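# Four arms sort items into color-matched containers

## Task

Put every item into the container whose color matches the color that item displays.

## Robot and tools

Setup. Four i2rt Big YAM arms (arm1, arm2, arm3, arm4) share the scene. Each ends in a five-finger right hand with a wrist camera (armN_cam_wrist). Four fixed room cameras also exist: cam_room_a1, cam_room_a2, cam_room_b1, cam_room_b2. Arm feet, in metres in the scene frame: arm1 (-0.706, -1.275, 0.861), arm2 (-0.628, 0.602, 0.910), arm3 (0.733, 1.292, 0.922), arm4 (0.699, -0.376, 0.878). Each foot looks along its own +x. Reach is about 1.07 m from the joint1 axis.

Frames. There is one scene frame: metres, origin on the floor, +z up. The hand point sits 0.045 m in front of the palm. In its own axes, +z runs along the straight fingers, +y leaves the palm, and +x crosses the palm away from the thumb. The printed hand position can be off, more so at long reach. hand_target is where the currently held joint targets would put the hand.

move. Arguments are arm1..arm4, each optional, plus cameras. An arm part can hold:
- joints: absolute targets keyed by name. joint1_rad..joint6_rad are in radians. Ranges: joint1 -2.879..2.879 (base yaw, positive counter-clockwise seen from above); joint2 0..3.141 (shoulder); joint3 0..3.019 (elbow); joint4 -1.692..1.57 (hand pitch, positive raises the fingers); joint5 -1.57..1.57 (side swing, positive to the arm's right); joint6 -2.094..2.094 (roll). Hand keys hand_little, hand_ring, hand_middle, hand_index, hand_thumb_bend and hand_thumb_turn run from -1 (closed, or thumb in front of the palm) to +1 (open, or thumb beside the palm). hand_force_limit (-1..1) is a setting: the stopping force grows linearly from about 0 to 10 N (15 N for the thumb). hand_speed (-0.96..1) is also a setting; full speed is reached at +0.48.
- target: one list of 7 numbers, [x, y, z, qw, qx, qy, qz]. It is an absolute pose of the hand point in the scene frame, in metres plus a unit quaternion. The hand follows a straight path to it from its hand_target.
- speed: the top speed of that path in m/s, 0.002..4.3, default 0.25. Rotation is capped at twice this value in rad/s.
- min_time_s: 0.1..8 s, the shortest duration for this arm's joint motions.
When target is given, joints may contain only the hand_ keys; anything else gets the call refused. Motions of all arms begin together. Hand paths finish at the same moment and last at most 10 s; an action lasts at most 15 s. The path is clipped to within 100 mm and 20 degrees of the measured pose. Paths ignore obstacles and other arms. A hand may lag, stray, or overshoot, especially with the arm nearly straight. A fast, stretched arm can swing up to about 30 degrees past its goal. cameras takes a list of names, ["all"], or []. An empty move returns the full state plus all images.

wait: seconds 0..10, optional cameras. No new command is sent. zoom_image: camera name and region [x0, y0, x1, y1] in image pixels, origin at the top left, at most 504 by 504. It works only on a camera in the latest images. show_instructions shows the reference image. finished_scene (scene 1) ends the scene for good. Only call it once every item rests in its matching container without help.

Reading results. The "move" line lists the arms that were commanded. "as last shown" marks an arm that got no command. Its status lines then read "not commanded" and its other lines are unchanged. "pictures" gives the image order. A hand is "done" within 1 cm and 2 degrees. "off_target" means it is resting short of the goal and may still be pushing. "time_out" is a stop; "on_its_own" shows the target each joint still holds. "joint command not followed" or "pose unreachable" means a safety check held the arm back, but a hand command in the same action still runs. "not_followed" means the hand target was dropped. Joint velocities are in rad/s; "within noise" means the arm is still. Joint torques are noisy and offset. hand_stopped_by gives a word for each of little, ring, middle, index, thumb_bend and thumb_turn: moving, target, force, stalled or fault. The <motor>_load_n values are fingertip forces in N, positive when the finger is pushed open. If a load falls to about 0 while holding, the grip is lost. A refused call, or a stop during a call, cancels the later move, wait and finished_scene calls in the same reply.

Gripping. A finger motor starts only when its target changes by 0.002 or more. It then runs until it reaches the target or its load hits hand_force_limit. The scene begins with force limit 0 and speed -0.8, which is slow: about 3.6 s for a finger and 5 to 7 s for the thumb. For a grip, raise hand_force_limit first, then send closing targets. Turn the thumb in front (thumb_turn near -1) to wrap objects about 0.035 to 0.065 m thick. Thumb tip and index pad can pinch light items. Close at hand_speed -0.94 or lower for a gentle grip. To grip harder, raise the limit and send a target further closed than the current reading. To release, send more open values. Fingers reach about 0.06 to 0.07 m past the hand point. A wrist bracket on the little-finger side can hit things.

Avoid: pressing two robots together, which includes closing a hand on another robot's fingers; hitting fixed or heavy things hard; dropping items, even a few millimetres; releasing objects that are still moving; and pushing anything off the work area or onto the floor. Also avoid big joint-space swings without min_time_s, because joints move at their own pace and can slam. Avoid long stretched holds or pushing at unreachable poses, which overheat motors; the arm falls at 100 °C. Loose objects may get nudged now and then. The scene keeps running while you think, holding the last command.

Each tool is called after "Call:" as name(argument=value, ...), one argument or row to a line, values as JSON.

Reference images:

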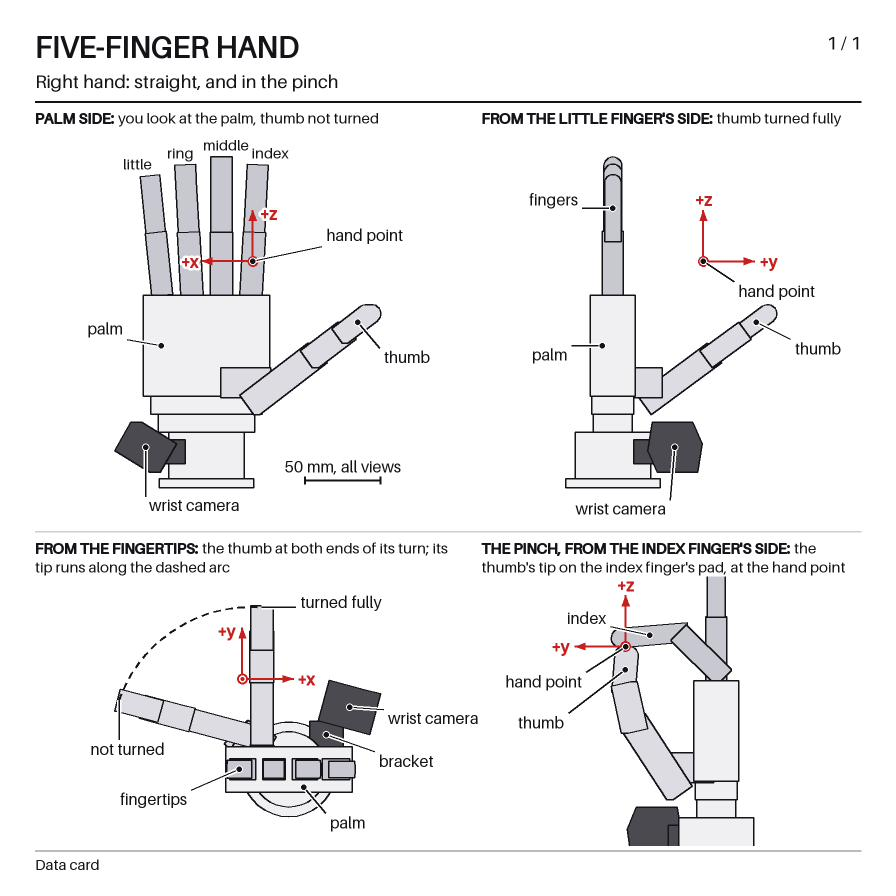

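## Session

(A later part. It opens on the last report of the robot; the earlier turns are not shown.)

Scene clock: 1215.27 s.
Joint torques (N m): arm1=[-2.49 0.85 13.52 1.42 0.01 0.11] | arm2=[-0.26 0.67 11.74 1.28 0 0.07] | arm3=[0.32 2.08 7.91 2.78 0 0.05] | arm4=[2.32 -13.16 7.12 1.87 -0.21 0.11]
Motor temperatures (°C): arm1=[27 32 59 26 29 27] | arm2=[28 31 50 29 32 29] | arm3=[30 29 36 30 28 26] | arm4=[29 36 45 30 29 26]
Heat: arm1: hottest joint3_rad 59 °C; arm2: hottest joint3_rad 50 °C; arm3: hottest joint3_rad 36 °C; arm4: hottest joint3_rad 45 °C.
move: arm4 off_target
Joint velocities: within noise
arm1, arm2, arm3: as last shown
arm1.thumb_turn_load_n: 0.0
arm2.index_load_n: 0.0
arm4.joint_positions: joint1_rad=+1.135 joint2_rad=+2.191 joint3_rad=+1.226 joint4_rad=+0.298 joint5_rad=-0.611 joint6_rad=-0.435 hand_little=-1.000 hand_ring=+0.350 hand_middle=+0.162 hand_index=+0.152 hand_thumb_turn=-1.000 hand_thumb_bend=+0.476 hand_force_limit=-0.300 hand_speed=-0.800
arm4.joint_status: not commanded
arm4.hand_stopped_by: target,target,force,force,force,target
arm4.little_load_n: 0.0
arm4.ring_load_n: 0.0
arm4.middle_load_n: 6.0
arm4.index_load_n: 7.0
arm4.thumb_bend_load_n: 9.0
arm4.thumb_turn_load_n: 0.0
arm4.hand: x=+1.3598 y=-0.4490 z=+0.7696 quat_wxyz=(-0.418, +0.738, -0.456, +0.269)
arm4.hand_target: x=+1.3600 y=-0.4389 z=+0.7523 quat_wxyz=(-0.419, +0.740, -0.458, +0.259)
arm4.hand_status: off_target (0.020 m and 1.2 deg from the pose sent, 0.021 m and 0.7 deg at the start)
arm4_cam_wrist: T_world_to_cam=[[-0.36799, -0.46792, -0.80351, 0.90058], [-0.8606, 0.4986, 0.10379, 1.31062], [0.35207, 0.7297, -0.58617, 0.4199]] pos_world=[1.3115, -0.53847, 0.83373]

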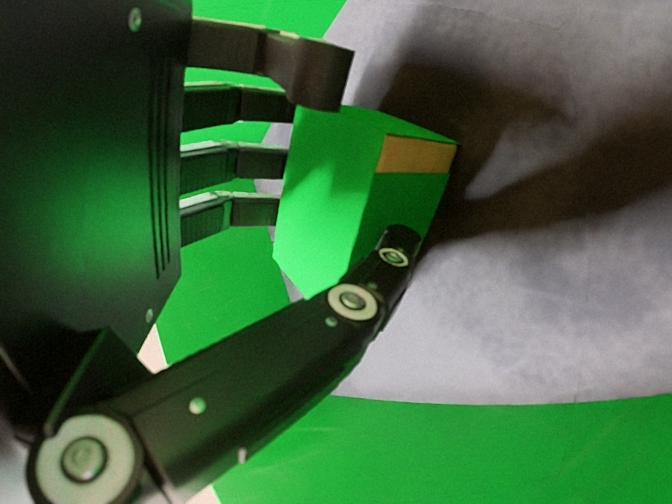

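Call:
move(
  arm4={"target": [1.361, -0.439, 0.761, 0.4187, -0.7401, 0.4580, -0.2591], "speed": 0.04, "joints": {"hand_index": 0.3, "hand_middle": 0.3, "hand_thumb_bend": 0.6, "hand_speed": -0.9}},
  cameras=["arm4_cam_wrist"],
)

Scene clock: 1219.10 s.
Joint torques (N m): arm1=[-2.84 0.85 13.27 1.54 0.01 0.06] | arm2=[-0.44 0.56 11.82 1.26 0.02 0.08] | arm3=[0.38 2.14 7.91 2.77 0 0.05] | arm4=[1.9 -13.92 6.86 1.33 -0.19 0.19]
Motor temperatures (°C): arm1=[27 32 59 26 29 27] | arm2=[28 31 50 29 32 29] | arm3=[30 29 36 30 28 26] | arm4=[29 36 45 30 29 26]
Heat: arm1: hottest joint3_rad 59 °C; arm2: hottest joint3_rad 50 °C; arm3: hottest joint3_rad 36 °C; arm4: hottest joint3_rad 45 °C.
move: arm4 off_target
Joint velocities: within noise
arm1, arm2, arm3: as last shown
arm4.joint_positions: joint1_rad=+1.135 joint2_rad=+2.192 joint3_rad=+1.226 joint4_rad=+0.298 joint5_rad=-0.611 joint6_rad=-0.435 hand_little=-1.000 hand_ring=+0.350 hand_middle=+0.300 hand_index=+0.300 hand_thumb_turn=-1.000 hand_thumb_bend=+0.600 hand_force_limit=-0.300 hand_speed=-0.900
arm4.joint_status: all done
arm4.hand_stopped_by: target,target,target,target,target,target
arm4.little_load_n: 0.5
arm4.ring_load_n: 0.0
arm4.middle_load_n: 0.0
arm4.index_load_n: 0.0
arm4.thumb_bend_load_n: 0.0
arm4.thumb_turn_load_n: 0.0
arm4.hand: x=+1.3595 y=-0.4490 z=+0.7689 quat_wxyz=(-0.418, +0.738, -0.457, +0.269)
arm4.hand_target: x=+1.3607 y=-0.4389 z=+0.7612 quat_wxyz=(-0.419, +0.740, -0.458, +0.259)
arm4.hand_status: off_target (0.013 m and 1.2 deg from the pose sent, 0.013 m and 1.2 deg at the start)
arm4_cam_wrist: T_world_to_cam=[[-0.36882, -0.46763, -0.8033, 0.901], [-0.86049, 0.49856, 0.10484, 1.30948], [0.35147, 0.7299, -0.58627, 0.42054]] pos_world=[1.3113, -0.53847, 0.83304]

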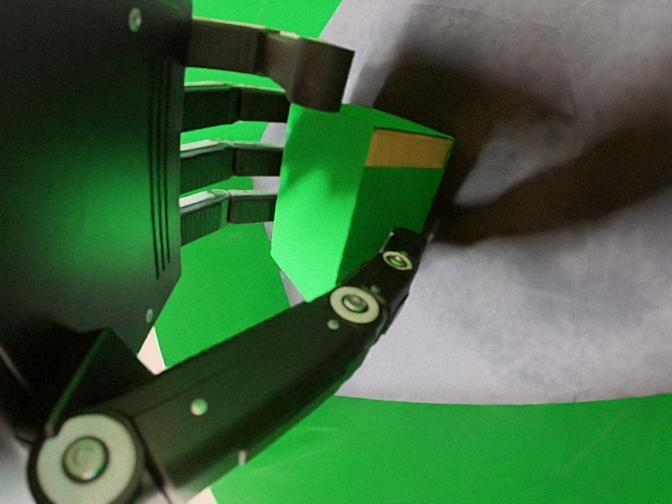

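Call:
move(
  arm4={"joints": {"hand_index": 0.4, "hand_middle": 0.4, "hand_ring": 0.45, "hand_thumb_bend": 1.0, "hand_speed": -0.6}},
  arm3={"target": [0.36, 1.10, 1.15, 0.2617, -0.4532, -0.7381, 0.4262], "speed": 0.15, "joints": {"hand_thumb_bend": 0.8, "hand_speed": -0.3}},
  arm2={"joints": {"joint1_rad": 1.893}, "min_time_s": 5.5},
  cameras=["arm4_cam_wrist"],
)

Call:
move(
  arm4={"target": [1.361, -0.440, 0.96, 0.4187, -0.7401, 0.4580, -0.2591], "speed": 0.06},
  arm3={"target": [0.08, 0.95, 1.14, 0.2617, -0.4532, -0.7381, 0.4262], "speed": 0.1},
  cameras=["arm4_cam_wrist", "arm3_cam_wrist", "arm2_cam_wrist"],
)

Scene clock: 1231.43 s.
Joint torques (N m): arm1=[-2.96 0.85 13.53 1.7 0.03 0.09] | arm2=[-0.38 0.44 11.86 1.24 -0.06 0.09] | arm3=[-0.44 -3.96 9.74 2.77 -0.21 -0.24] | arm4=[1.61 -14.1 6.6 1.36 -0.2 0.17]
Motor temperatures (°C): arm1=[27 32 59 26 29 27] | arm2=[28 31 50 29 32 29] | arm3=[30 29 36 30 28 26] | arm4=[29 37 45 30 29 26]
Heat: arm1: hottest joint3_rad 59 °C; arm2: hottest joint3_rad 50 °C; arm3: hottest joint3_rad 36 °C; arm4: hottest joint3_rad 45 °C.
move: arm2 done; arm3 done; arm4 done
Joint velocities: within noise
arm1.joint_positions: joint1_rad=+2.017 joint2_rad=+0.657 joint3_rad=+1.275 joint4_rad=-1.192 joint5_rad=+0.002 joint6_rad=-0.009 hand_little=+0.560 hand_ring=+0.560 hand_middle=+0.560 hand_index=+0.560 hand_thumb_turn=-1.000 hand_thumb_bend=+1.000 hand_force_limit=+0.300 hand_speed=-0.700
arm1.joint_status: not commanded
arm1.hand_stopped_by: target,target,target,target,target,target
arm1.little_load_n: 0.0
arm1.ring_load_n: 0.0
arm1.middle_load_n: -0.5
arm1.index_load_n: 0.0
arm1.thumb_bend_load_n: 0.0
arm1.thumb_turn_load_n: 0.0
arm1.hand: x=-0.4830 y=-1.1256 z=+1.3023 quat_wxyz=(-0.409, +0.753, -0.452, +0.250)
arm1.hand_target: x=-0.4863 y=-1.1314 z=+1.3301 quat_wxyz=(-0.428, +0.736, -0.454, +0.263)
arm1.hand_status: not commanded
arm2.joint_positions: joint1_rad=+1.887 joint2_rad=+0.652 joint3_rad=+1.285 joint4_rad=-1.193 joint5_rad=+0.000 joint6_rad=-0.009 hand_little=+0.560 hand_ring=+0.560 hand_middle=+0.560 hand_index=+0.560 hand_thumb_turn=-1.000 hand_thumb_bend=+1.000 hand_force_limit=+0.300 hand_speed=-0.700
arm2.joint_status: all done
arm2.hand_stopped_by: target,target,target,target,target,target
arm2.little_load_n: 0.0
arm2.ring_load_n: 0.0
arm2.middle_load_n: 0.0
arm2.index_load_n: 0.0
arm2.thumb_bend_load_n: 0.0
arm2.thumb_turn_load_n: 0.0
arm2.hand: x=-0.8871 y=+0.5315 z=+1.3562 quat_wxyz=(-0.316, +0.566, +0.668, -0.365)
arm2.hand_target: x=-0.8831 y=+0.5301 z=+1.3780 quat_wxyz=(-0.324, +0.561, +0.659, -0.381)
arm2.hand_status: not commanded
arm3.joint_positions: joint1_rad=+1.744 joint2_rad=+0.913 joint3_rad=+0.757 joint4_rad=-0.397 joint5_rad=-0.057 joint6_rad=-0.038 hand_little=+0.560 hand_ring=+0.560 hand_middle=+0.560 hand_index=+0.560 hand_thumb_turn=-1.000 hand_thumb_bend=+0.800 hand_force_limit=+0.000 hand_speed=-0.300
arm3.joint_status: all done
arm3.hand_stopped_by: target,target,target,target,target,target
arm3.little_load_n: 0.0
arm3.ring_load_n: 0.0
arm3.middle_load_n: 0.0
arm3.index_load_n: 0.0
arm3.thumb_bend_load_n: 0.0
arm3.thumb_turn_load_n: 0.0
arm3.hand: x=+0.3652 y=+1.0986 z=+1.1452 quat_wxyz=(-0.253, +0.460, +0.740, -0.421)
arm3.hand_target: x=+0.3601 y=+1.1001 z=+1.1500 quat_wxyz=(-0.262, +0.453, +0.738, -0.426)
arm3.hand_status: done (0.007 m and 1.4 deg from the pose sent, 0.294 m and 0.4 deg at the start)
arm4.joint_positions: joint1_rad=+1.135 joint2_rad=+2.192 joint3_rad=+1.226 joint4_rad=+0.298 joint5_rad=-0.611 joint6_rad=-0.435 hand_little=-1.000 hand_ring=+0.450 hand_middle=+0.400 hand_index=+0.400 hand_thumb_turn=-1.000 hand_thumb_bend=+1.000 hand_force_limit=-0.300 hand_speed=-0.600
arm4.joint_status: all done
arm4.hand_stopped_by: target,target,target,target,target,target
arm4.little_load_n: 0.0
arm4.ring_load_n: 0.0
arm4.middle_load_n: 0.0
arm4.index_load_n: 0.0
arm4.thumb_bend_load_n: 0.0
arm4.thumb_turn_load_n: 0.0
arm4.hand: x=+1.3595 y=-0.4490 z=+0.7689 quat_wxyz=(-0.418, +0.738, -0.457, +0.269)
arm4.hand_target: x=+1.3607 y=-0.4389 z=+0.7612 quat_wxyz=(-0.419, +0.740, -0.458, +0.259)
arm4.hand_status: not commanded
arm4_cam_wrist: T_world_to_cam=[[-0.36882, -0.46763, -0.8033, 0.901], [-0.86049, 0.49856, 0.10484, 1.30948], [0.35147, 0.7299, -0.58627, 0.42054]] pos_world=[1.3113, -0.53847, 0.83304]

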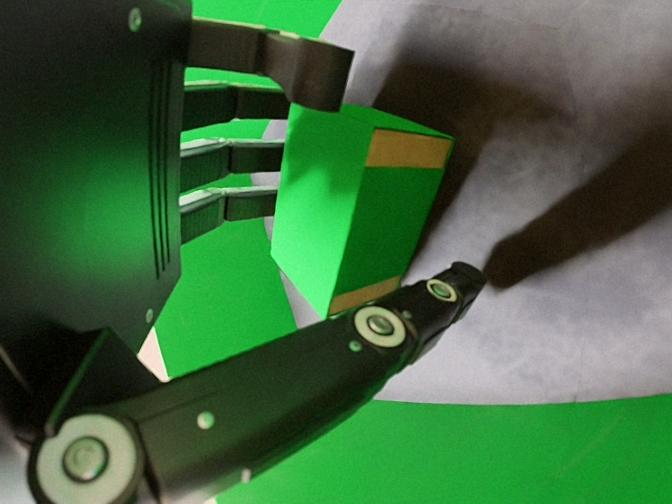

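Scene clock: 1235.30 s.
Joint torques (N m): arm1=[-2.43 0.62 13.57 1.59 0 0.1] | arm2=[-0.62 0.56 11.85 1.26 -0.05 0.07] | arm3=[0.85 -14.92 13.09 1.81 0.03 0.01] | arm4=[1.79 -14.04 10.86 1.13 -0.28 0.12]
Motor temperatures (°C): arm1=[27 32 59 26 29 27] | arm2=[28 31 50 29 32 29] | arm3=[30 29 37 30 28 26] | arm4=[29 37 45 30 29 26]
Heat: arm1: hottest joint3_rad 59 °C; arm2: hottest joint3_rad 50 °C; arm3: hottest joint3_rad 37 °C; arm4: hottest joint3_rad 45 °C.
move: arm3 off_target; arm4 off_target
Joint velocities: within noise
arm1, arm2: as last shown
arm1.middle_load_n: 0.0
arm3.joint_positions: joint1_rad=+1.783 joint2_rad=+1.762 joint3_rad=+1.503 joint4_rad=-0.293 joint5_rad=-0.018 joint6_rad=-0.038 hand_little=+0.560 hand_ring=+0.560 hand_middle=+0.560 hand_index=+0.560 hand_thumb_turn=-1.000 hand_thumb_bend=+0.800 hand_force_limit=+0.000 hand_speed=-0.300
arm3.joint_status: not commanded
arm3.hand_stopped_by: target,target,target,target,target,target
arm3.little_load_n: 0.0
arm3.ring_load_n: 0.0
arm3.middle_load_n: 0.0
arm3.index_load_n: 0.0
arm3.thumb_bend_load_n: 0.0
arm3.thumb_turn_load_n: 0.0
arm3.hand: x=+0.0891 y=+0.9602 z=+1.1259 quat_wxyz=(-0.259, +0.454, +0.744, -0.417)
arm3.hand_target: x=+0.0807 y=+0.9502 z=+1.1401 quat_wxyz=(-0.262, +0.453, +0.738, -0.426)
arm3.hand_status: off_target (0.020 m and 1.3 deg from the pose sent, 0.322 m and 1.4 deg at the start)
arm4.joint_positions: joint1_rad=+1.135 joint2_rad=+1.853 joint3_rad=+1.275 joint4_rad=-0.126 joint5_rad=-0.611 joint6_rad=-0.435 hand_little=-1.000 hand_ring=+0.450 hand_middle=+0.400 hand_index=+0.400 hand_thumb_turn=-1.000 hand_thumb_bend=+1.000 hand_force_limit=-0.300 hand_speed=-0.600
arm4.joint_status: not commanded
arm4.hand_stopped_by: target,target,target,target,target,target
arm4.little_load_n: 0.0
arm4.ring_load_n: 0.0
arm4.middle_load_n: 0.0
arm4.index_load_n: -0.5
arm4.thumb_bend_load_n: 0.0
arm4.thumb_turn_load_n: 0.0
arm4.hand: x=+1.3501 y=-0.4453 z=+0.9463 quat_wxyz=(-0.413, +0.741, -0.465, +0.254)
arm4.hand_target: x=+1.3606 y=-0.4398 z=+0.9602 quat_wxyz=(-0.419, +0.740, -0.458, +0.259)
arm4.hand_status: off_target (0.018 m and 1.1 deg from the pose sent, 0.191 m and 1.2 deg at the start)
pictures: arm2_cam_wrist, arm3_cam_wrist, arm4_cam_wrist
arm2_cam_wrist: T_world_to_cam=[[0.42894, 0.34028, -0.83679, 1.33897], [0.70321, -0.70724, 0.07287, 0.89823], [-0.56702, -0.6197, -0.54265, 0.67172]] pos_world=[-0.8251, 0.5959, 1.41949]
arm3_cam_wrist: T_world_to_cam=[[0.36652, 0.47826, -0.79808, 0.40071], [0.86024, -0.50099, 0.09484, 0.29701], [-0.35447, -0.7213, -0.59504, 1.50321]] pos_world=[0.13048, 1.04142, 1.1861]
arm4_cam_wrist: T_world_to_cam=[[-0.3956, -0.45987, -0.795, 1.0736], [-0.85633, 0.49757, 0.1383, 1.24311], [0.33197, 0.73549, -0.59064, 0.5582]] pos_world=[1.30392, -0.53538, 1.01128]

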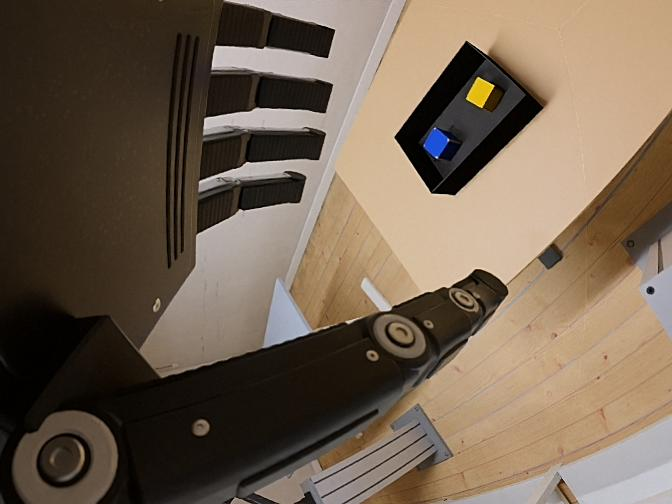

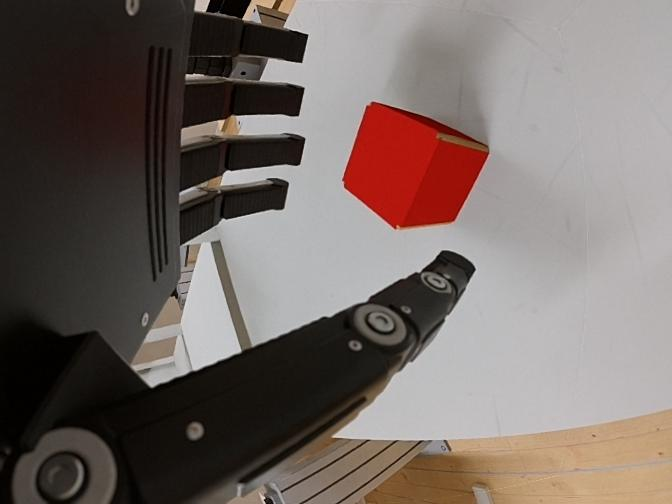

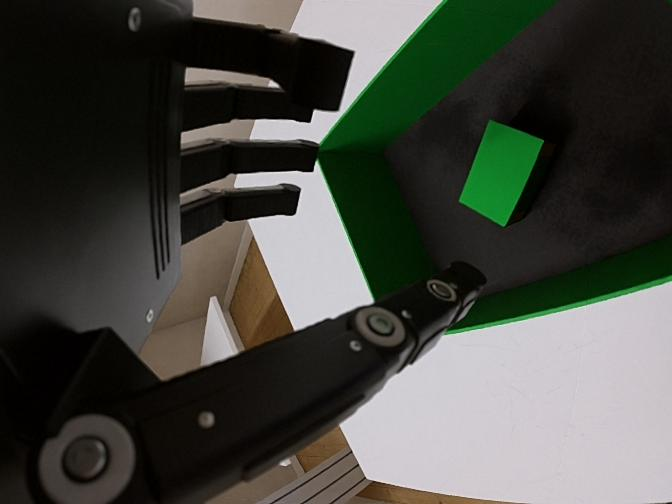

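Call:
zoom_image(
  camera="arm2_cam_wrist",
  region=[380, 20, 560, 210],
)

Call:
move(
  arm3={"target": [0.0465, 0.948, 1.108, 0.2749, -0.4761, -0.7234, 0.4177], "speed": 0.08},
  arm4={"target": [1.15, -0.44, 1.2, 0.4187, -0.7401, 0.4580, -0.2591], "speed": 0.15},
  cameras=["arm3_cam_wrist"],
)

Scaled by 2.653 from the camera's image (finer frame: 960x720).

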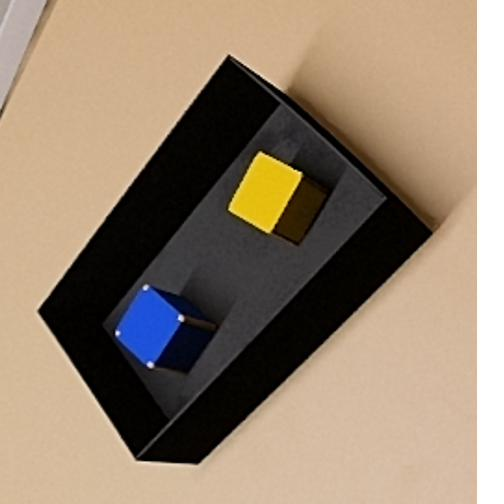

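Scene clock: 1251.67 s.
Joint torques (N m): arm1=[-2.78 0.32 13.53 1.58 0.06 0.11] | arm2=[-0.62 0.44 11.89 1.26 -0.05 0.08] | arm3=[0.26 -15.68 13.04 2.74 0.06 0.05] | arm4=[0.91 -6.71 12.33 0.99 -0.38 -0.08]
Motor temperatures (°C): arm1=[27 31 59 26 29 27] | arm2=[28 31 50 29 32 29] | arm3=[30 30 39 30 28 26] | arm4=[29 36 46 30 29 26]
Heat: arm1: hottest joint3_rad 59 °C; arm2: hottest joint3_rad 50 °C; arm3: hottest joint3_rad 39 °C; arm4: hottest joint3_rad 46 °C.
move: arm3 off_target; arm4 off_target
Joint velocities: within noise
arm1, arm2: as last shown
arm3.joint_positions: joint1_rad=+1.783 joint2_rad=+1.851 joint3_rad=+1.550 joint4_rad=-0.273 joint5_rad=+0.030 joint6_rad=-0.014 hand_little=+0.560 hand_ring=+0.560 hand_middle=+0.560 hand_index=+0.560 hand_thumb_turn=-1.000 hand_thumb_bend=+0.800 hand_force_limit=+0.000 hand_speed=-0.300
arm3.joint_status: not commanded
arm3.hand_stopped_by: target,target,target,target,target,target
arm3.little_load_n: 0.0
arm3.ring_load_n: 0.0
arm3.middle_load_n: 0.0
arm3.index_load_n: 0.0
arm3.thumb_bend_load_n: 0.0
arm3.thumb_turn_load_n: 0.0
arm3.hand: x=+0.0638 y=+0.9565 z=+1.0927 quat_wxyz=(-0.267, +0.475, +0.737, -0.400)
arm3.hand_target: x=+0.0479 y=+0.9486 z=+1.1083 quat_wxyz=(-0.275, +0.476, +0.723, -0.418)
arm3.hand_status: off_target (0.025 m and 2.7 deg from the pose sent, 0.048 m and 3.9 deg at the start)
arm4.joint_positions: joint1_rad=+1.009 joint2_rad=+1.183 joint3_rad=+1.194 joint4_rad=-0.791 joint5_rad=-0.724 joint6_rad=-0.545 hand_little=-1.000 hand_ring=+0.450 hand_middle=+0.400 hand_index=+0.400 hand_thumb_turn=-1.000 hand_thumb_bend=+1.000 hand_force_limit=-0.300 hand_speed=-0.600
arm4.joint_status: not commanded
arm4.hand_stopped_by: target,target,target,target,target,target
arm4.little_load_n: 0.0
arm4.ring_load_n: -0.5
arm4.middle_load_n: 0.0
arm4.index_load_n: -0.5
arm4.thumb_bend_load_n: -0.5
arm4.thumb_turn_load_n: 0.0
arm4.hand: x=+1.1457 y=-0.4316 z=+1.1866 quat_wxyz=(-0.420, +0.741, -0.462, +0.247)
arm4.hand_target: x=+1.1497 y=-0.4399 z=+1.2000 quat_wxyz=(-0.419, +0.740, -0.458, +0.259)
arm4.hand_status: off_target (0.016 m and 1.5 deg from the pose sent, 0.323 m and 1.2 deg at the start)
arm3_cam_wrist: T_world_to_cam=[[0.40581, 0.46868, -0.78464, 0.37721], [0.83063, -0.54728, 0.1027, 0.35768], [-0.38128, -0.69342, -0.61139, 1.46471]] pos_world=[0.10829, 1.03462, 1.15475]

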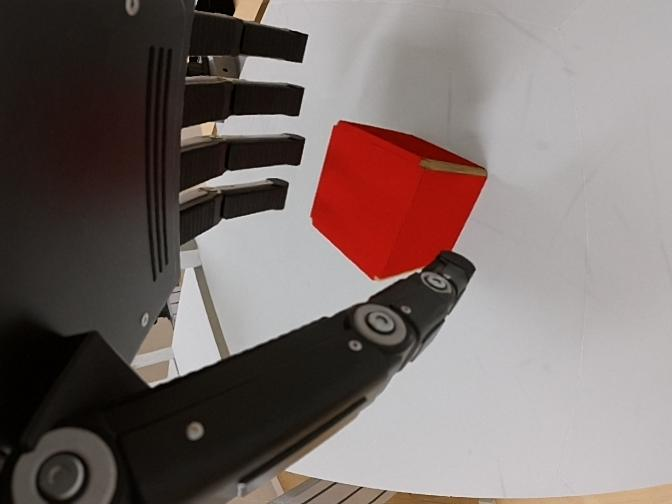

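Call:
move(
  cameras=["arm3_cam_wrist", "arm2_cam_wrist"],
  arm4={"target": [1.12, -0.40, 1.25, 0.4187, -0.7401, 0.4580, -0.2591], "speed": 0.12},
)

Scene clock: 1272.87 s.
Joint torques (N m): arm1=[-2.49 1.08 13.46 1.58 0.03 0.13] | arm2=[-0.62 0.44 11.86 1.16 -0.05 0.08] | arm3=[0.21 -15.68 13.03 2.71 0.06 0.05] | arm4=[2.08 -4.72 12.31 0.95 -0.21 0.11]
Motor temperatures (°C): arm1=[27 31 59 26 29 27] | arm2=[28 31 51 29 32 29] | arm3=[30 31 43 30 28 26] | arm4=[29 34 47 30 29 26]
Heat: arm1: hottest joint3_rad 59 °C; arm2: hottest joint3_rad 51 °C; arm3: hottest joint3_rad 43 °C; arm4: hottest joint3_rad 47 °C.
move: arm4 off_target
Joint velocities: within noise
arm1, arm2, arm3: as last shown
arm4.joint_positions: joint1_rad=+1.055 joint2_rad=+1.082 joint3_rad=+1.246 joint4_rad=-0.903 joint5_rad=-0.676 joint6_rad=-0.502 hand_little=-1.000 hand_ring=+0.450 hand_middle=+0.400 hand_index=+0.400 hand_thumb_turn=-1.000 hand_thumb_bend=+1.000 hand_force_limit=-0.300 hand_speed=-0.600
arm4.joint_status: not commanded
arm4.hand_stopped_by: target,target,target,target,target,target
arm4.little_load_n: 0.0
arm4.ring_load_n: 0.0
arm4.middle_load_n: 0.0
arm4.index_load_n: 0.0
arm4.thumb_bend_load_n: 0.0
arm4.thumb_turn_load_n: 0.0
arm4.hand: x=+1.1164 y=-0.4042 z=+1.2362 quat_wxyz=(-0.415, +0.741, -0.463, +0.255)
arm4.hand_target: x=+1.1197 y=-0.4001 z=+1.2498 quat_wxyz=(-0.419, +0.740, -0.458, +0.259)
arm4.hand_status: off_target (0.015 m and 0.8 deg from the pose sent, 0.075 m and 1.5 deg at the start)
pictures: arm2_cam_wrist, arm3_cam_wrist
arm2_cam_wrist: T_world_to_cam=[[0.42894, 0.34028, -0.83679, 1.33897], [0.70321, -0.70724, 0.07287, 0.89823], [-0.56702, -0.6197, -0.54265, 0.67172]] pos_world=[-0.8251, 0.5959, 1.41949]
arm3_cam_wrist: T_world_to_cam=[[0.40581, 0.46868, -0.78464, 0.37721], [0.83063, -0.54728, 0.1027, 0.35768], [-0.38128, -0.69342, -0.61139, 1.46471]] pos_world=[0.10829, 1.03462, 1.15475]

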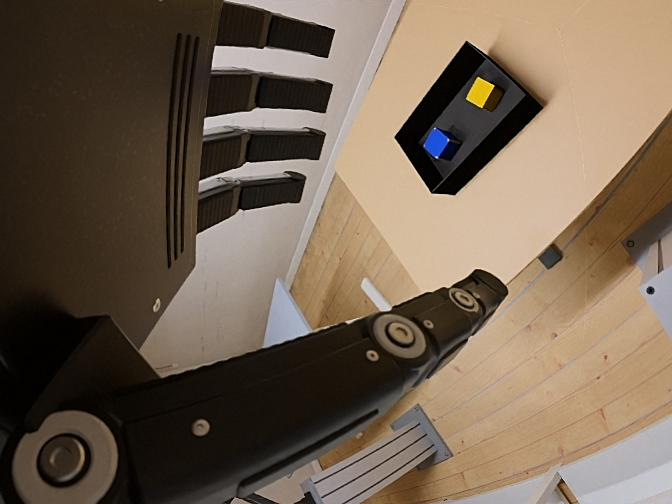

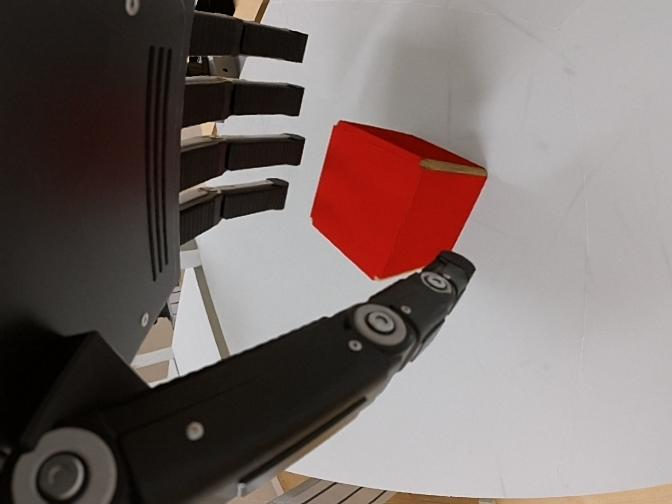

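Call:
move(
  arm3={"target": [0.037, 0.949, 1.090, 0.2749, -0.4761, -0.7234, 0.4177], "speed": 0.06},
  arm4={"target": [1.02, -0.47, 1.28, 0.4187, -0.7401, 0.4580, -0.2591], "speed": 0.15},
)

Call:
move(
  arm3={"target": [0.037, 0.949, 1.075, 0.2749, -0.4761, -0.7234, 0.4177], "speed": 0.05},
  cameras=["arm3_cam_wrist"],
)

Scene clock: 1288.37 s.
Joint torques (N m): arm1=[-2.43 0.26 13.52 1.57 0.02 0.13] | arm2=[-0.62 0.56 11.9 1.25 -0.05 0.09] | arm3=[-0.38 -15.91 12.82 2.74 -0.15 0] | arm4=[0.15 -3.37 12.25 0.95 -0.55 -0.02]
Motor temperatures (°C): arm1=[27 31 60 26 29 27] | arm2=[28 31 51 29 32 29] | arm3=[30 31 44 30 28 26] | arm4=[29 33 49 29 29 26]
Heat: arm1: hottest joint3_rad 60 °C; arm2: hottest joint3_rad 51 °C; arm3: hottest joint3_rad 44 °C; arm4: hottest joint3_rad 49 °C.
move: arm3 off_target; arm4 off_target
Joint velocities: within noise
arm1, arm2: as last shown
arm3.joint_positions: joint1_rad=+1.783 joint2_rad=+1.885 joint3_rad=+1.554 joint4_rad=-0.241 joint5_rad=+0.029 joint6_rad=-0.014 hand_little=+0.560 hand_ring=+0.560 hand_middle=+0.560 hand_index=+0.560 hand_thumb_turn=-1.000 hand_thumb_bend=+0.800 hand_force_limit=+0.000 hand_speed=-0.300
arm3.joint_status: not commanded
arm3.hand_stopped_by: target,target,target,target,target,target
arm3.little_load_n: 0.0
arm3.ring_load_n: 0.0
arm3.middle_load_n: 0.0
arm3.index_load_n: 0.0
arm3.thumb_bend_load_n: 0.0
arm3.thumb_turn_load_n: 0.5
arm3.hand: x=+0.0564 y=+0.9525 z=+1.0760 quat_wxyz=(-0.267, +0.475, +0.736, -0.401)
arm3.hand_target: x=+0.0383 y=+0.9496 z=+1.0901 quat_wxyz=(-0.275, +0.476, +0.723, -0.418)
arm3.hand_status: off_target (0.024 m and 2.6 deg from the pose sent, 0.028 m and 2.7 deg at the start)
arm4.joint_positions: joint1_rad=+0.717 joint2_rad=+1.020 joint3_rad=+1.322 joint4_rad=-1.322 joint5_rad=-0.909 joint6_rad=-0.869 hand_little=-1.000 hand_ring=+0.450 hand_middle=+0.400 hand_index=+0.400 hand_thumb_turn=-1.000 hand_thumb_bend=+1.000 hand_force_limit=-0.300 hand_speed=-0.600
arm4.joint_status: not commanded
arm4.hand_stopped_by: target,target,target,target,target,target
arm4.little_load_n: 0.0
arm4.ring_load_n: 0.0
arm4.middle_load_n: 0.0
arm4.index_load_n: 0.0
arm4.thumb_bend_load_n: 0.0
arm4.thumb_turn_load_n: 0.0
arm4.hand: x=+1.0185 y=-0.4650 z=+1.2671 quat_wxyz=(-0.422, +0.739, -0.464, +0.247)
arm4.hand_target: x=+1.0198 y=-0.4697 z=+1.2798 quat_wxyz=(-0.419, +0.740, -0.458, +0.259)
arm4.hand_status: off_target (0.014 m and 1.6 deg from the pose sent, 0.125 m and 0.8 deg at the start)
pictures: none

Scene clock: 1289.33 s.
Joint torques (N m): arm1=[-2.73 0.09 13.46 1.62 0.01 0.1] | arm2=[-0.67 0.38 11.85 1.31 -0.05 0.09] | arm3=[-0.32 -16.32 11.11 2.78 -0.14 0.01] | arm4=[0.32 -3.19 11.78 0.69 -0.58 -0.07]
Motor temperatures (°C): arm1=[27 31 60 26 29 27] | arm2=[28 31 51 29 32 29] | arm3=[30 31 44 30 28 26] | arm4=[29 33 49 29 29 26]
Heat: arm1: hottest joint3_rad 60 °C; arm2: hottest joint3_rad 51 °C; arm3: hottest joint3_rad 44 °C; arm4: hottest joint3_rad 49 °C.
move: arm3 off_target
Joint velocities: within noise
arm1, arm2, arm4: as last shown
arm1.little_load_n: -0.5
arm1.ring_load_n: -0.5
arm1.thumb_bend_load_n: -0.5
arm3.joint_positions: joint1_rad=+1.783 joint2_rad=+1.901 joint3_rad=+1.554 joint4_rad=-0.208 joint5_rad=+0.029 joint6_rad=-0.014 hand_little=+0.560 hand_ring=+0.560 hand_middle=+0.560 hand_index=+0.560 hand_thumb_turn=-1.000 hand_thumb_bend=+0.800 hand_force_limit=+0.000 hand_speed=-0.300
arm3.joint_status: not commanded
arm3.hand_stopped_by: target,target,target,target,target,target
arm3.little_load_n: 0.0
arm3.ring_load_n: 0.0
arm3.middle_load_n: 0.0
arm3.index_load_n: 0.0
arm3.thumb_bend_load_n: 0.0
arm3.thumb_turn_load_n: 0.0
arm3.hand: x=+0.0502 y=+0.9495 z=+1.0711 quat_wxyz=(-0.271, +0.473, +0.733, -0.408)
arm3.hand_target: x=+0.0375 y=+0.9492 z=+1.0752 quat_wxyz=(-0.275, +0.476, +0.723, -0.418)
arm3.hand_status: off_target (0.014 m and 1.7 deg from the pose sent, 0.020 m and 2.6 deg at the start)
arm4.hand: x=+1.0186 y=-0.4650 z=+1.2671 quat_wxyz=(-0.422, +0.739, -0.464, +0.247)
arm3_cam_wrist: T_world_to_cam=[[0.39169, 0.46202, -0.79569, 0.38792], [0.83286, -0.54559, 0.09318, 0.37577], [-0.39106, -0.69919, -0.5985, 1.43367]] pos_world=[0.09576, 1.0282, 1.13169]

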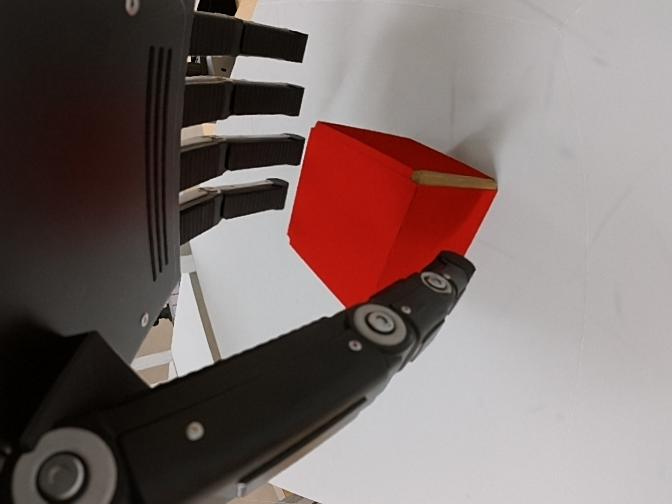

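Call:
move(
  arm3={"target": [0.039, 0.956, 1.064, 0.2749, -0.4761, -0.7234, 0.4177], "speed": 0.05},
  arm4={"joints": {"joint1_rad": 0.6, "joint2_rad": 0.7, "joint3_rad": 1.33, "joint4_rad": -1.2, "joint5_rad": 0, "joint6_rad": 0, "hand_little": 0.56, "hand_ring": 0.56, "hand_middle": 0.56, "hand_index": 0.56, "hand_speed": -0.3}, "min_time_s": 4},
  cameras=["arm3_cam_wrist"],
)

Scene clock: 1298.50 s.
Joint torques (N m): arm1=[-2.32 -0.15 13.42 1.51 0.05 0.11] | arm2=[-0.85 0.38 11.88 1.28 -0.05 0.08] | arm3=[-0.21 -16.21 8.92 2.8 -0.17 -0.03] | arm4=[-0.67 1.44 9.01 2.37 0.15 0.12]
Motor temperatures (°C): arm1=[27 31 60 26 29 27] | arm2=[28 31 51 29 32 29] | arm3=[30 33 42 30 28 26] | arm4=[29 33 51 30 29 26]
Heat: arm1: hottest joint3_rad 60 °C; arm2: hottest joint3_rad 51 °C; arm3: hottest joint3_rad 42 °C; arm4: hottest joint3_rad 51 °C.
move: arm3 off_target; arm4 done
Joint velocities: within noise
arm1, arm2: as last shown
arm1.little_load_n: 0.0
arm1.ring_load_n: 0.0
arm1.thumb_bend_load_n: 0.0
arm3.joint_positions: joint1_rad=+1.772 joint2_rad=+1.901 joint3_rad=+1.547 joint4_rad=-0.177 joint5_rad=+0.022 joint6_rad=-0.014 hand_little=+0.560 hand_ring=+0.560 hand_middle=+0.560 hand_index=+0.560 hand_thumb_turn=-1.000 hand_thumb_bend=+0.800 hand_force_limit=+0.000 hand_speed=-0.300
arm3.joint_status: not commanded
arm3.hand_stopped_by: target,target,target,target,target,target
arm3.little_load_n: 0.0
arm3.ring_load_n: 0.0
arm3.middle_load_n: 0.0
arm3.index_load_n: 0.0
arm3.thumb_bend_load_n: 0.5
arm3.thumb_turn_load_n: 0.0
arm3.hand: x=+0.0441 y=+0.9539 z=+1.0733 quat_wxyz=(-0.276, +0.472, +0.726, -0.417)
arm3.hand_target: x=+0.0393 y=+0.9560 z=+1.0642 quat_wxyz=(-0.275, +0.476, +0.723, -0.418)
arm3.hand_status: off_target (0.011 m and 0.6 deg from the pose sent, 0.015 m and 1.7 deg at the start)
arm4.joint_positions: joint1_rad=+0.614 joint2_rad=+0.702 joint3_rad=+1.322 joint4_rad=-1.216 joint5_rad=-0.002 joint6_rad=-0.010 hand_little=+0.560 hand_ring=+0.560 hand_middle=+0.560 hand_index=+0.560 hand_thumb_turn=-1.000 hand_thumb_bend=+1.000 hand_force_limit=-0.300 hand_speed=-0.300
arm4.joint_status: all done
arm4.hand_stopped_by: target,target,target,target,target,target
arm4.little_load_n: 0.0
arm4.ring_load_n: 0.0
arm4.middle_load_n: 0.0
arm4.index_load_n: 0.0
arm4.thumb_bend_load_n: 0.0
arm4.thumb_turn_load_n: 0.0
arm4.hand: x=+0.9103 y=-0.5503 z=+1.3278 quat_wxyz=(-0.175, +0.336, -0.815, +0.438)
arm4.hand_target: x=+0.9096 y=-0.5549 z=+1.3359 quat_wxyz=(-0.178, +0.323, -0.814, +0.449)
arm4.hand_status: not commanded
arm3_cam_wrist: T_world_to_cam=[[0.37788, 0.44969, -0.80931, 0.41698], [0.83201, -0.5484, 0.08376, 0.39595], [-0.40616, -0.70501, -0.58137, 1.4236]] pos_world=[0.09121, 1.03328, 1.13195]

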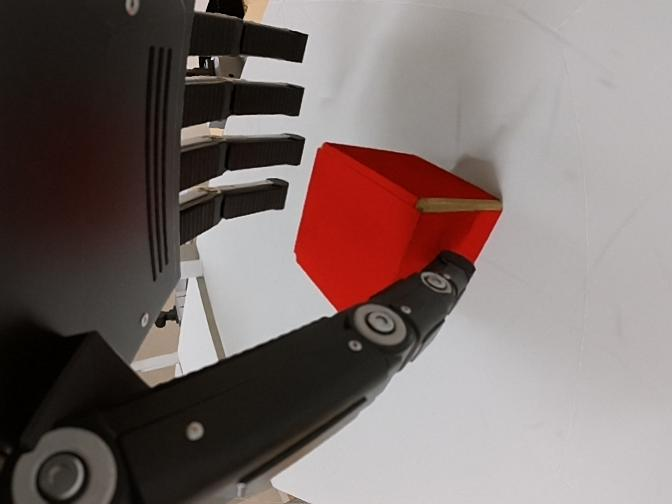

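Call:
move(
  arm3={"target": [0.050, 0.960, 1.052, 0.2749, -0.4761, -0.7234, 0.4177], "speed": 0.05},
  arm4={"joints": {"joint1_rad": -2.3}, "min_time_s": 7},
  cameras=["arm3_cam_wrist"],
)

Scene clock: 1315.20 s.
Joint torques (N m): arm1=[-2.73 0.56 13.59 1.62 0.03 0.09] | arm2=[-0.73 0.67 11.78 1.24 -0.05 0.06] | arm3=[-0.15 -17.38 8.83 2.74 -0.15 -0.03] | arm4=[-0.67 -0.21 9.2 2.59 0.02 0.09]
Motor temperatures (°C): arm1=[27 31 60 26 29 27] | arm2=[28 31 51 29 32 29] | arm3=[30 34 40 30 28 26] | arm4=[29 32 50 30 29 26]
Heat: arm1: hottest joint3_rad 60 °C; arm2: hottest joint3_rad 51 °C; arm3: hottest joint3_rad 40 °C; arm4: hottest joint3_rad 50 °C.
move: arm3 done; arm4 done
Joint velocities: within noise
arm1, arm2: as last shown
arm1.ring_load_n: -0.5
arm1.index_load_n: -0.5
arm3.joint_positions: joint1_rad=+1.772 joint2_rad=+1.901 joint3_rad=+1.487 joint4_rad=-0.134 joint5_rad=+0.022 joint6_rad=-0.014 hand_little=+0.560 hand_ring=+0.560 hand_middle=+0.560 hand_index=+0.560 hand_thumb_turn=-1.000 hand_thumb_bend=+0.800 hand_force_limit=+0.000 hand_speed=-0.300
arm3.joint_status: not commanded
arm3.hand_stopped_by: target,target,target,target,target,target
arm3.little_load_n: 0.0
arm3.ring_load_n: 0.0
arm3.middle_load_n: 0.0
arm3.index_load_n: 0.0
arm3.thumb_bend_load_n: 0.0
arm3.thumb_turn_load_n: 0.0
arm3.hand: x=+0.0548 y=+0.9583 z=+1.0488 quat_wxyz=(-0.272, +0.474, +0.730, -0.411)
arm3.hand_target: x=+0.0501 y=+0.9599 z=+1.0522 quat_wxyz=(-0.275, +0.476, +0.723, -0.418)
arm3.hand_status: done (0.006 m and 1.1 deg from the pose sent, 0.023 m and 0.6 deg at the start)
arm4.joint_positions: joint1_rad=-2.289 joint2_rad=+0.702 joint3_rad=+1.322 joint4_rad=-1.216 joint5_rad=+0.000 joint6_rad=-0.010 hand_little=+0.560 hand_ring=+0.560 hand_middle=+0.560 hand_index=+0.560 hand_thumb_turn=-1.000 hand_thumb_bend=+1.000 hand_force_limit=-0.300 hand_speed=-0.300
arm4.joint_status: all done
arm4.hand_stopped_by: target,target,target,target,target,target
arm4.little_load_n: 0.0
arm4.ring_load_n: 0.0
arm4.middle_load_n: 0.0
arm4.index_load_n: 0.0
arm4.thumb_bend_load_n: 0.5
arm4.thumb_turn_load_n: 0.0
arm4.hand: x=+0.4478 y=-0.2520 z=+1.3240 quat_wxyz=(+0.408, -0.773, -0.431, +0.224)
arm4.hand_target: x=+0.4469 y=-0.2483 z=+1.3320 quat_wxyz=(+0.418, -0.772, -0.420, +0.229)
arm4.hand_status: not commanded
arm3_cam_wrist: T_world_to_cam=[[0.3898, 0.45522, -0.80052, 0.37593], [0.83081, -0.54882, 0.09246, 0.38292], [-0.39725, -0.70112, -0.59213, 1.42381]] pos_world=[0.10094, 1.03729, 1.10861]

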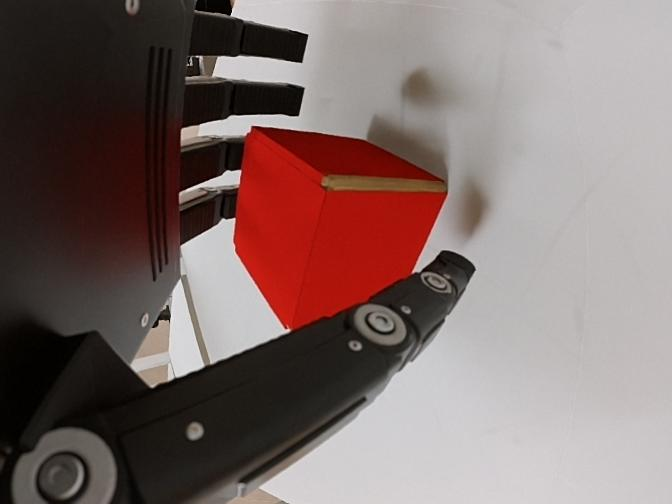

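Call:
move(
  arm3={"joints": {"hand_thumb_bend": 0.5, "hand_force_limit": -0.4, "hand_speed": -0.88}},
)

Call:
move(
  arm3={"joints": {"hand_index": -0.2, "hand_middle": -0.2, "hand_ring": 0.2, "hand_little": 0.2, "hand_force_limit": -0.3, "hand_speed": -0.9}},
  cameras=["arm3_cam_wrist"],
)

Scene clock: 1320.53 s.
Joint torques (N m): arm1=[-2.49 0.91 13.53 1.69 0 0.12] | arm2=[-0.5 0.38 11.89 1.2 -0.05 0.1] | arm3=[-0.21 -17.32 8.83 2.76 -0.15 -0.03] | arm4=[0.26 -0.79 9.17 2.58 0.08 0.11]
Motor temperatures (°C): arm1=[27 31 60 26 29 27] | arm2=[28 31 51 29 32 29] | arm3=[30 35 40 30 28 26] | arm4=[29 32 50 30 29 26]
Heat: arm1: hottest joint3_rad 60 °C; arm2: hottest joint3_rad 51 °C; arm3: hottest joint3_rad 40 °C; arm4: hottest joint3_rad 50 °C.
move: arm3 done
Joint velocities: within noise
arm1.joint_positions: joint1_rad=+2.017 joint2_rad=+0.657 joint3_rad=+1.275 joint4_rad=-1.192 joint5_rad=+0.002 joint6_rad=-0.009 hand_little=+0.560 hand_ring=+0.560 hand_middle=+0.560 hand_index=+0.560 hand_thumb_turn=-1.000 hand_thumb_bend=+1.000 hand_force_limit=+0.300 hand_speed=-0.700
arm1.joint_status: not commanded
arm1.hand_stopped_by: target,target,target,target,target,target
arm1.little_load_n: 0.0
arm1.ring_load_n: 0.0
arm1.middle_load_n: 0.0
arm1.index_load_n: 0.0
arm1.thumb_bend_load_n: 0.0
arm1.thumb_turn_load_n: 0.0
arm1.hand: x=-0.4830 y=-1.1256 z=+1.3023 quat_wxyz=(-0.409, +0.753, -0.452, +0.250)
arm1.hand_target: x=-0.4863 y=-1.1314 z=+1.3301 quat_wxyz=(-0.428, +0.736, -0.454, +0.263)
arm1.hand_status: not commanded
arm2.joint_positions: joint1_rad=+1.887 joint2_rad=+0.652 joint3_rad=+1.285 joint4_rad=-1.193 joint5_rad=+0.000 joint6_rad=-0.009 hand_little=+0.560 hand_ring=+0.560 hand_middle=+0.560 hand_index=+0.560 hand_thumb_turn=-1.000 hand_thumb_bend=+1.000 hand_force_limit=+0.300 hand_speed=-0.700
arm2.joint_status: not commanded
arm2.hand_stopped_by: target,target,target,target,target,target
arm2.little_load_n: 0.0
arm2.ring_load_n: 0.0
arm2.middle_load_n: 0.0
arm2.index_load_n: 0.0
arm2.thumb_bend_load_n: 0.0
arm2.thumb_turn_load_n: 0.0
arm2.hand: x=-0.8871 y=+0.5315 z=+1.3562 quat_wxyz=(-0.316, +0.566, +0.668, -0.365)
arm2.hand_target: x=-0.8831 y=+0.5301 z=+1.3780 quat_wxyz=(-0.324, +0.561, +0.659, -0.381)
arm2.hand_status: not commanded
arm3.joint_positions: joint1_rad=+1.772 joint2_rad=+1.901 joint3_rad=+1.487 joint4_rad=-0.134 joint5_rad=+0.022 joint6_rad=-0.014 hand_little=+0.560 hand_ring=+0.560 hand_middle=+0.560 hand_index=+0.560 hand_thumb_turn=-1.000 hand_thumb_bend=+0.500 hand_force_limit=-0.400 hand_speed=-0.880
arm3.joint_status: all done
arm3.hand_stopped_by: target,target,target,target,target,target
arm3.little_load_n: 0.0
arm3.ring_load_n: 0.0
arm3.middle_load_n: 0.0
arm3.index_load_n: 0.0
arm3.thumb_bend_load_n: 0.0
arm3.thumb_turn_load_n: 0.0
arm3.hand: x=+0.0548 y=+0.9583 z=+1.0488 quat_wxyz=(-0.272, +0.474, +0.730, -0.411)
arm3.hand_target: x=+0.0501 y=+0.9599 z=+1.0522 quat_wxyz=(-0.275, +0.476, +0.723, -0.418)
arm3.hand_status: not commanded
arm4: as last shown
arm4.thumb_bend_load_n: 0.0
pictures: none

Scene clock: 1323.43 s.
Joint torques (N m): arm1=[-2.67 0.91 13.63 1.63 0 0.13] | arm2=[-0.62 0.56 11.86 1.25 -0.05 0.08] | arm3=[-0.09 -17.26 8.84 2.55 -0.16 -0.03] | arm4=[-0.56 0.15 9.09 2.35 0.08 0.15]
Motor temperatures (°C): arm1=[27 31 60 26 29 27] | arm2=[28 31 51 29 32 29] | arm3=[30 35 40 30 28 26] | arm4=[29 32 50 30 29 26]
Heat: arm1: hottest joint3_rad 60 °C; arm2: hottest joint3_rad 51 °C; arm3: hottest joint3_rad 40 °C; arm4: hottest joint3_rad 50 °C.
move: arm3 off_target
Joint velocities: within noise
arm1, arm2, arm4: as last shown
arm3.joint_positions: joint1_rad=+1.772 joint2_rad=+1.901 joint3_rad=+1.487 joint4_rad=-0.129 joint5_rad=+0.022 joint6_rad=-0.014 hand_little=+0.200 hand_ring=+0.200 hand_middle=+0.255 hand_index=+0.245 hand_thumb_turn=-1.000 hand_thumb_bend=+0.502 hand_force_limit=-0.300 hand_speed=-0.900
arm3.joint_status: hand_middle off_target (ended at +0.255, target -0.200); hand_index off_target (ended at +0.245, target -0.200); the others done
arm3.hand_stopped_by: target,target,force,force,target,target
arm3.little_load_n: 0.5
arm3.ring_load_n: 0.0
arm3.middle_load_n: 4.0
arm3.index_load_n: 3.5
arm3.thumb_bend_load_n: 7.0
arm3.thumb_turn_load_n: 0.0
arm3.hand: x=+0.0540 y=+0.9580 z=+1.0497 quat_wxyz=(-0.273, +0.474, +0.729, -0.413)
arm3.hand_target: x=+0.0501 y=+0.9599 z=+1.0521 quat_wxyz=(-0.275, +0.476, +0.723, -0.418)
arm3.hand_status: not commanded
arm3_cam_wrist: T_world_to_cam=[[0.38643, 0.45372, -0.803, 0.3814], [0.83121, -0.54863, 0.09001, 0.3856], [-0.39971, -0.70225, -0.58914, 1.42185]] pos_world=[0.10043, 1.03699, 1.10922]

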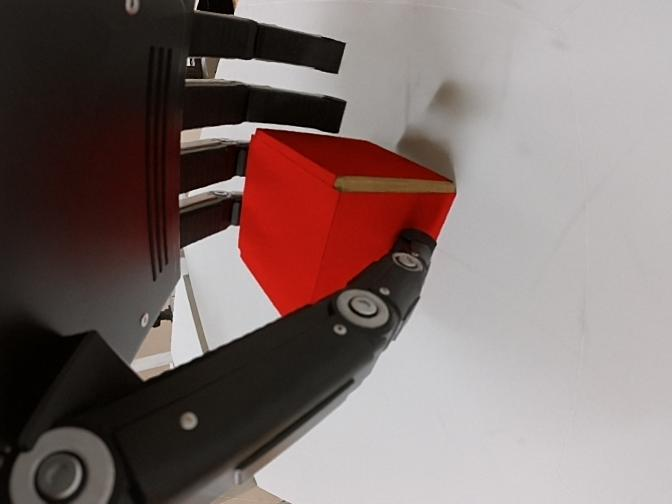

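Call:
move(
  arm3={"joints": {"hand_thumb_bend": 0.4, "hand_force_limit": 0.3, "hand_speed": -0.92}},
)

Call:
move(
  arm3={"target": [0.0505, 0.957, 1.142, 0.2749, -0.4761, -0.7234, 0.4177], "speed": 0.06},
  cameras=["arm3_cam_wrist"],
)

Scene clock: 1326.30 s.
Joint torques (N m): arm1=[-2.43 0.73 13.44 1.44 0.04 0.13] | arm2=[-0.67 0.38 11.82 1.22 -0.04 0.08] | arm3=[-0.15 -17.32 8.83 2.59 -0.14 -0.02] | arm4=[0.5 -0.38 9.11 2.43 0.07 0.14]
Motor temperatures (°C): arm1=[27 31 60 26 29 27] | arm2=[28 31 51 29 32 29] | arm3=[30 35 39 30 28 26] | arm4=[29 32 50 30 29 26]
Heat: arm1: hottest joint3_rad 60 °C; arm2: hottest joint3_rad 51 °C; arm3: hottest joint3_rad 39 °C; arm4: hottest joint3_rad 50 °C.
move: arm3 off_target
Joint velocities: within noise
arm1, arm2, arm4: as last shown
arm1.little_load_n: -0.5
arm3.joint_positions: joint1_rad=+1.772 joint2_rad=+1.901 joint3_rad=+1.487 joint4_rad=-0.129 joint5_rad=+0.022 joint6_rad=-0.014 hand_little=+0.200 hand_ring=+0.200 hand_middle=+0.255 hand_index=+0.245 hand_thumb_turn=-1.000 hand_thumb_bend=+0.472 hand_force_limit=+0.300 hand_speed=-0.920
arm3.joint_status: hand_thumb_bend off_target (ended at +0.472, target +0.400); the others done
arm3.hand_stopped_by: target,target,force,force,force,target
arm3.little_load_n: 0.0
arm3.ring_load_n: 0.0
arm3.middle_load_n: 5.0
arm3.index_load_n: 4.5
arm3.thumb_bend_load_n: 9.5
arm3.thumb_turn_load_n: 0.0
arm3.hand: x=+0.0540 y=+0.9580 z=+1.0497 quat_wxyz=(-0.273, +0.474, +0.729, -0.413)
arm3.hand_target: x=+0.0501 y=+0.9599 z=+1.0521 quat_wxyz=(-0.275, +0.476, +0.723, -0.418)
arm3.hand_status: not commanded
pictures: none

Scene clock: 1328.30 s.
Joint torques (N m): arm1=[-2.49 0.15 13.59 1.52 0.08 0.12] | arm2=[-0.62 0.38 11.82 1.22 -0.05 0.07] | arm3=[0.32 -18.84 13.19 1.85 0.05 0] | arm4=[0.26 -0.97 9.26 2.47 0.08 0.18]
Motor temperatures (°C): arm1=[27 31 60 26 29 27] | arm2=[28 31 51 29 32 29] | arm3=[30 35 40 30 28 26] | arm4=[29 32 50 30 29 26]
Heat: arm1: hottest joint3_rad 60 °C; arm2: hottest joint3_rad 51 °C; arm3: hottest joint3_rad 40 °C; arm4: hottest joint3_rad 50 °C.
move: arm3 off_target
Joint velocities: within noise
arm1, arm2, arm4: as last shown
arm1.little_load_n: 0.0
arm3.joint_positions: joint1_rad=+1.772 joint2_rad=+1.851 joint3_rad=+1.580 joint4_rad=-0.322 joint5_rad=+0.022 joint6_rad=-0.014 hand_little=+0.200 hand_ring=+0.200 hand_middle=+0.255 hand_index=+0.245 hand_thumb_turn=-1.000 hand_thumb_bend=+0.472 hand_force_limit=+0.300 hand_speed=-0.920
arm3.joint_status: not commanded
arm3.hand_stopped_by: target,target,force,force,force,target
arm3.little_load_n: 0.0
arm3.ring_load_n: 0.0
arm3.middle_load_n: 4.5
arm3.index_load_n: 4.5
arm3.thumb_bend_load_n: 9.5
arm3.thumb_turn_load_n: 0.0
arm3.hand: x=+0.0616 y=+0.9624 z=+1.1005 quat_wxyz=(-0.261, +0.480, +0.739, -0.394)
arm3.hand_target: x=+0.0522 y=+0.9577 z=+1.1421 quat_wxyz=(-0.275, +0.476, +0.723, -0.418)
arm3.hand_status: off_target (0.043 m and 3.6 deg from the pose sent, 0.093 m and 0.9 deg at the start)
arm3_cam_wrist: T_world_to_cam=[[0.42181, 0.47017, -0.77525, 0.36867], [0.82677, -0.55044, 0.11601, 0.35054], [-0.37218, -0.68989, -0.62091, 1.47924]] pos_world=[0.10522, 1.04013, 1.16361]

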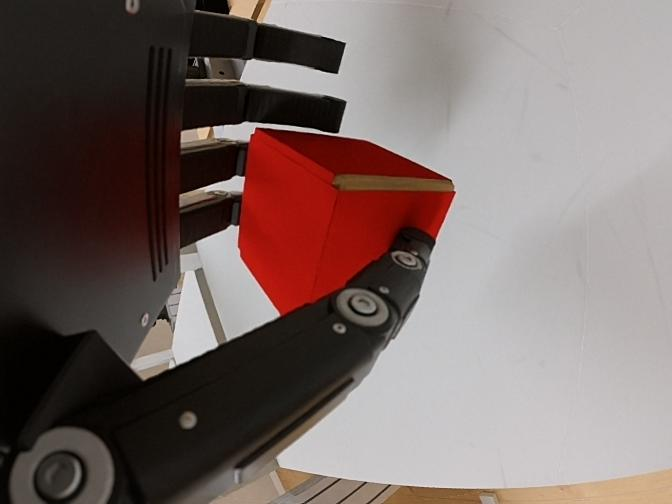

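Call:
move(
  arm3={"target": [0.355, 1.13, 1.165, 0.2749, -0.4761, -0.7234, 0.4177], "speed": 0.13},
  arm2={"joints": {"joint1_rad": 1.887, "joint2_rad": 0.9}, "min_time_s": 1.5},
  cameras=["arm3_cam_wrist", "arm2_cam_wrist"],
)

Scene clock: 1333.63 s.
Joint torques (N m): arm1=[-2.61 0.09 13.5 1.68 0 0.13] | arm2=[-1.08 -3.6 12.55 0.94 -0.04 0.09] | arm3=[-0.5 -3.9 9.85 1.91 -0.22 -0.22] | arm4=[0.38 0.32 9.16 2.54 0.07 0.07]
Motor temperatures (°C): arm1=[27 31 60 26 29 27] | arm2=[28 31 51 29 32 29] | arm3=[30 35 40 30 28 26] | arm4=[29 32 50 30 29 26]
Heat: arm1: hottest joint3_rad 60 °C; arm2: hottest joint3_rad 51 °C; arm3: hottest joint3_rad 40 °C; arm4: hottest joint3_rad 50 °C.
move: arm2 done; arm3 done
Joint velocities: within noise
arm1, arm4: as last shown
arm2.joint_positions: joint1_rad=+1.887 joint2_rad=+0.900 joint3_rad=+1.285 joint4_rad=-1.194 joint5_rad=+0.000 joint6_rad=-0.009 hand_little=+0.560 hand_ring=+0.560 hand_middle=+0.560 hand_index=+0.560 hand_thumb_turn=-1.000 hand_thumb_bend=+1.000 hand_force_limit=+0.300 hand_speed=-0.700
arm2.joint_status: all done
arm2.hand_stopped_by: target,target,target,target,target,target
arm2.little_load_n: 0.0
arm2.ring_load_n: 0.0
arm2.middle_load_n: 0.0
arm2.index_load_n: 0.0
arm2.thumb_bend_load_n: 0.0
arm2.thumb_turn_load_n: 0.0
arm2.hand: x=-0.9560 y=+0.5209 z=+1.2866 quat_wxyz=(-0.242, +0.601, +0.708, -0.280)
arm2.hand_target: x=-0.9584 y=+0.5199 z=+1.3081 quat_wxyz=(-0.253, +0.599, +0.700, -0.295)
arm2.hand_status: not commanded
arm3.joint_positions: joint1_rad=+1.669 joint2_rad=+0.884 joint3_rad=+0.780 joint4_rad=-0.429 joint5_rad=-0.067 joint6_rad=-0.045 hand_little=+0.200 hand_ring=+0.200 hand_middle=+0.255 hand_index=+0.245 hand_thumb_turn=-1.000 hand_thumb_bend=+0.472 hand_force_limit=+0.300 hand_speed=-0.920
arm3.joint_status: not commanded
arm3.hand_stopped_by: target,target,force,force,force,target
arm3.little_load_n: 0.0
arm3.ring_load_n: 0.0
arm3.middle_load_n: 5.0
arm3.index_load_n: 4.5
arm3.thumb_bend_load_n: 10.0
arm3.thumb_turn_load_n: 0.0
arm3.hand: x=+0.3555 y=+1.1270 z=+1.1631 quat_wxyz=(-0.271, +0.480, +0.721, -0.419)
arm3.hand_target: x=+0.3550 y=+1.1300 z=+1.1649 quat_wxyz=(-0.275, +0.476, +0.723, -0.418)
arm3.hand_status: done (0.004 m and 0.7 deg from the pose sent, 0.344 m and 3.6 deg at the start)
pictures: arm2_cam_wrist, arm3_cam_wrist
arm2_cam_wrist: T_world_to_cam=[[0.618, 0.36959, -0.69389, 1.29548], [0.66763, -0.71278, 0.21496, 0.73023], [-0.41514, -0.59611, -0.68725, 0.90724]] pos_world=[-0.9115, 0.58252, 1.36545]
arm3_cam_wrist: T_world_to_cam=[[0.38902, 0.4324, -0.81344, 0.31453], [0.82525, -0.556, 0.09912, 0.21738], [-0.40942, -0.70985, -0.57314, 1.72135]] pos_world=[0.40299, 1.20676, 1.22088]

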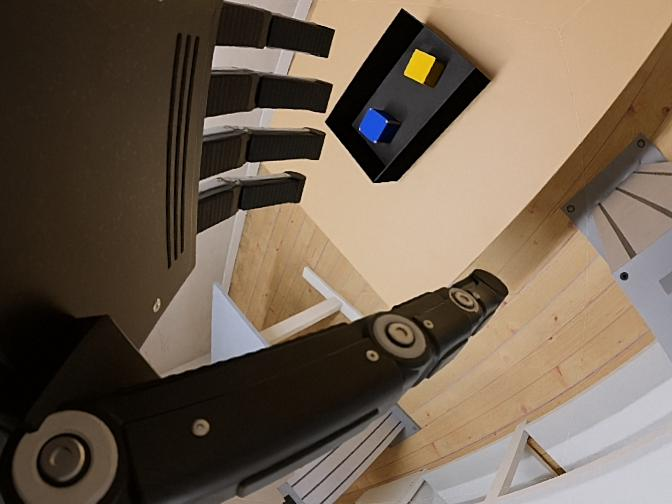

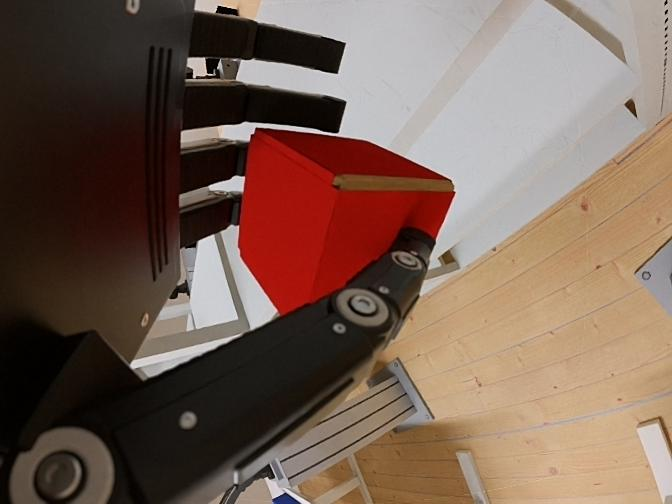

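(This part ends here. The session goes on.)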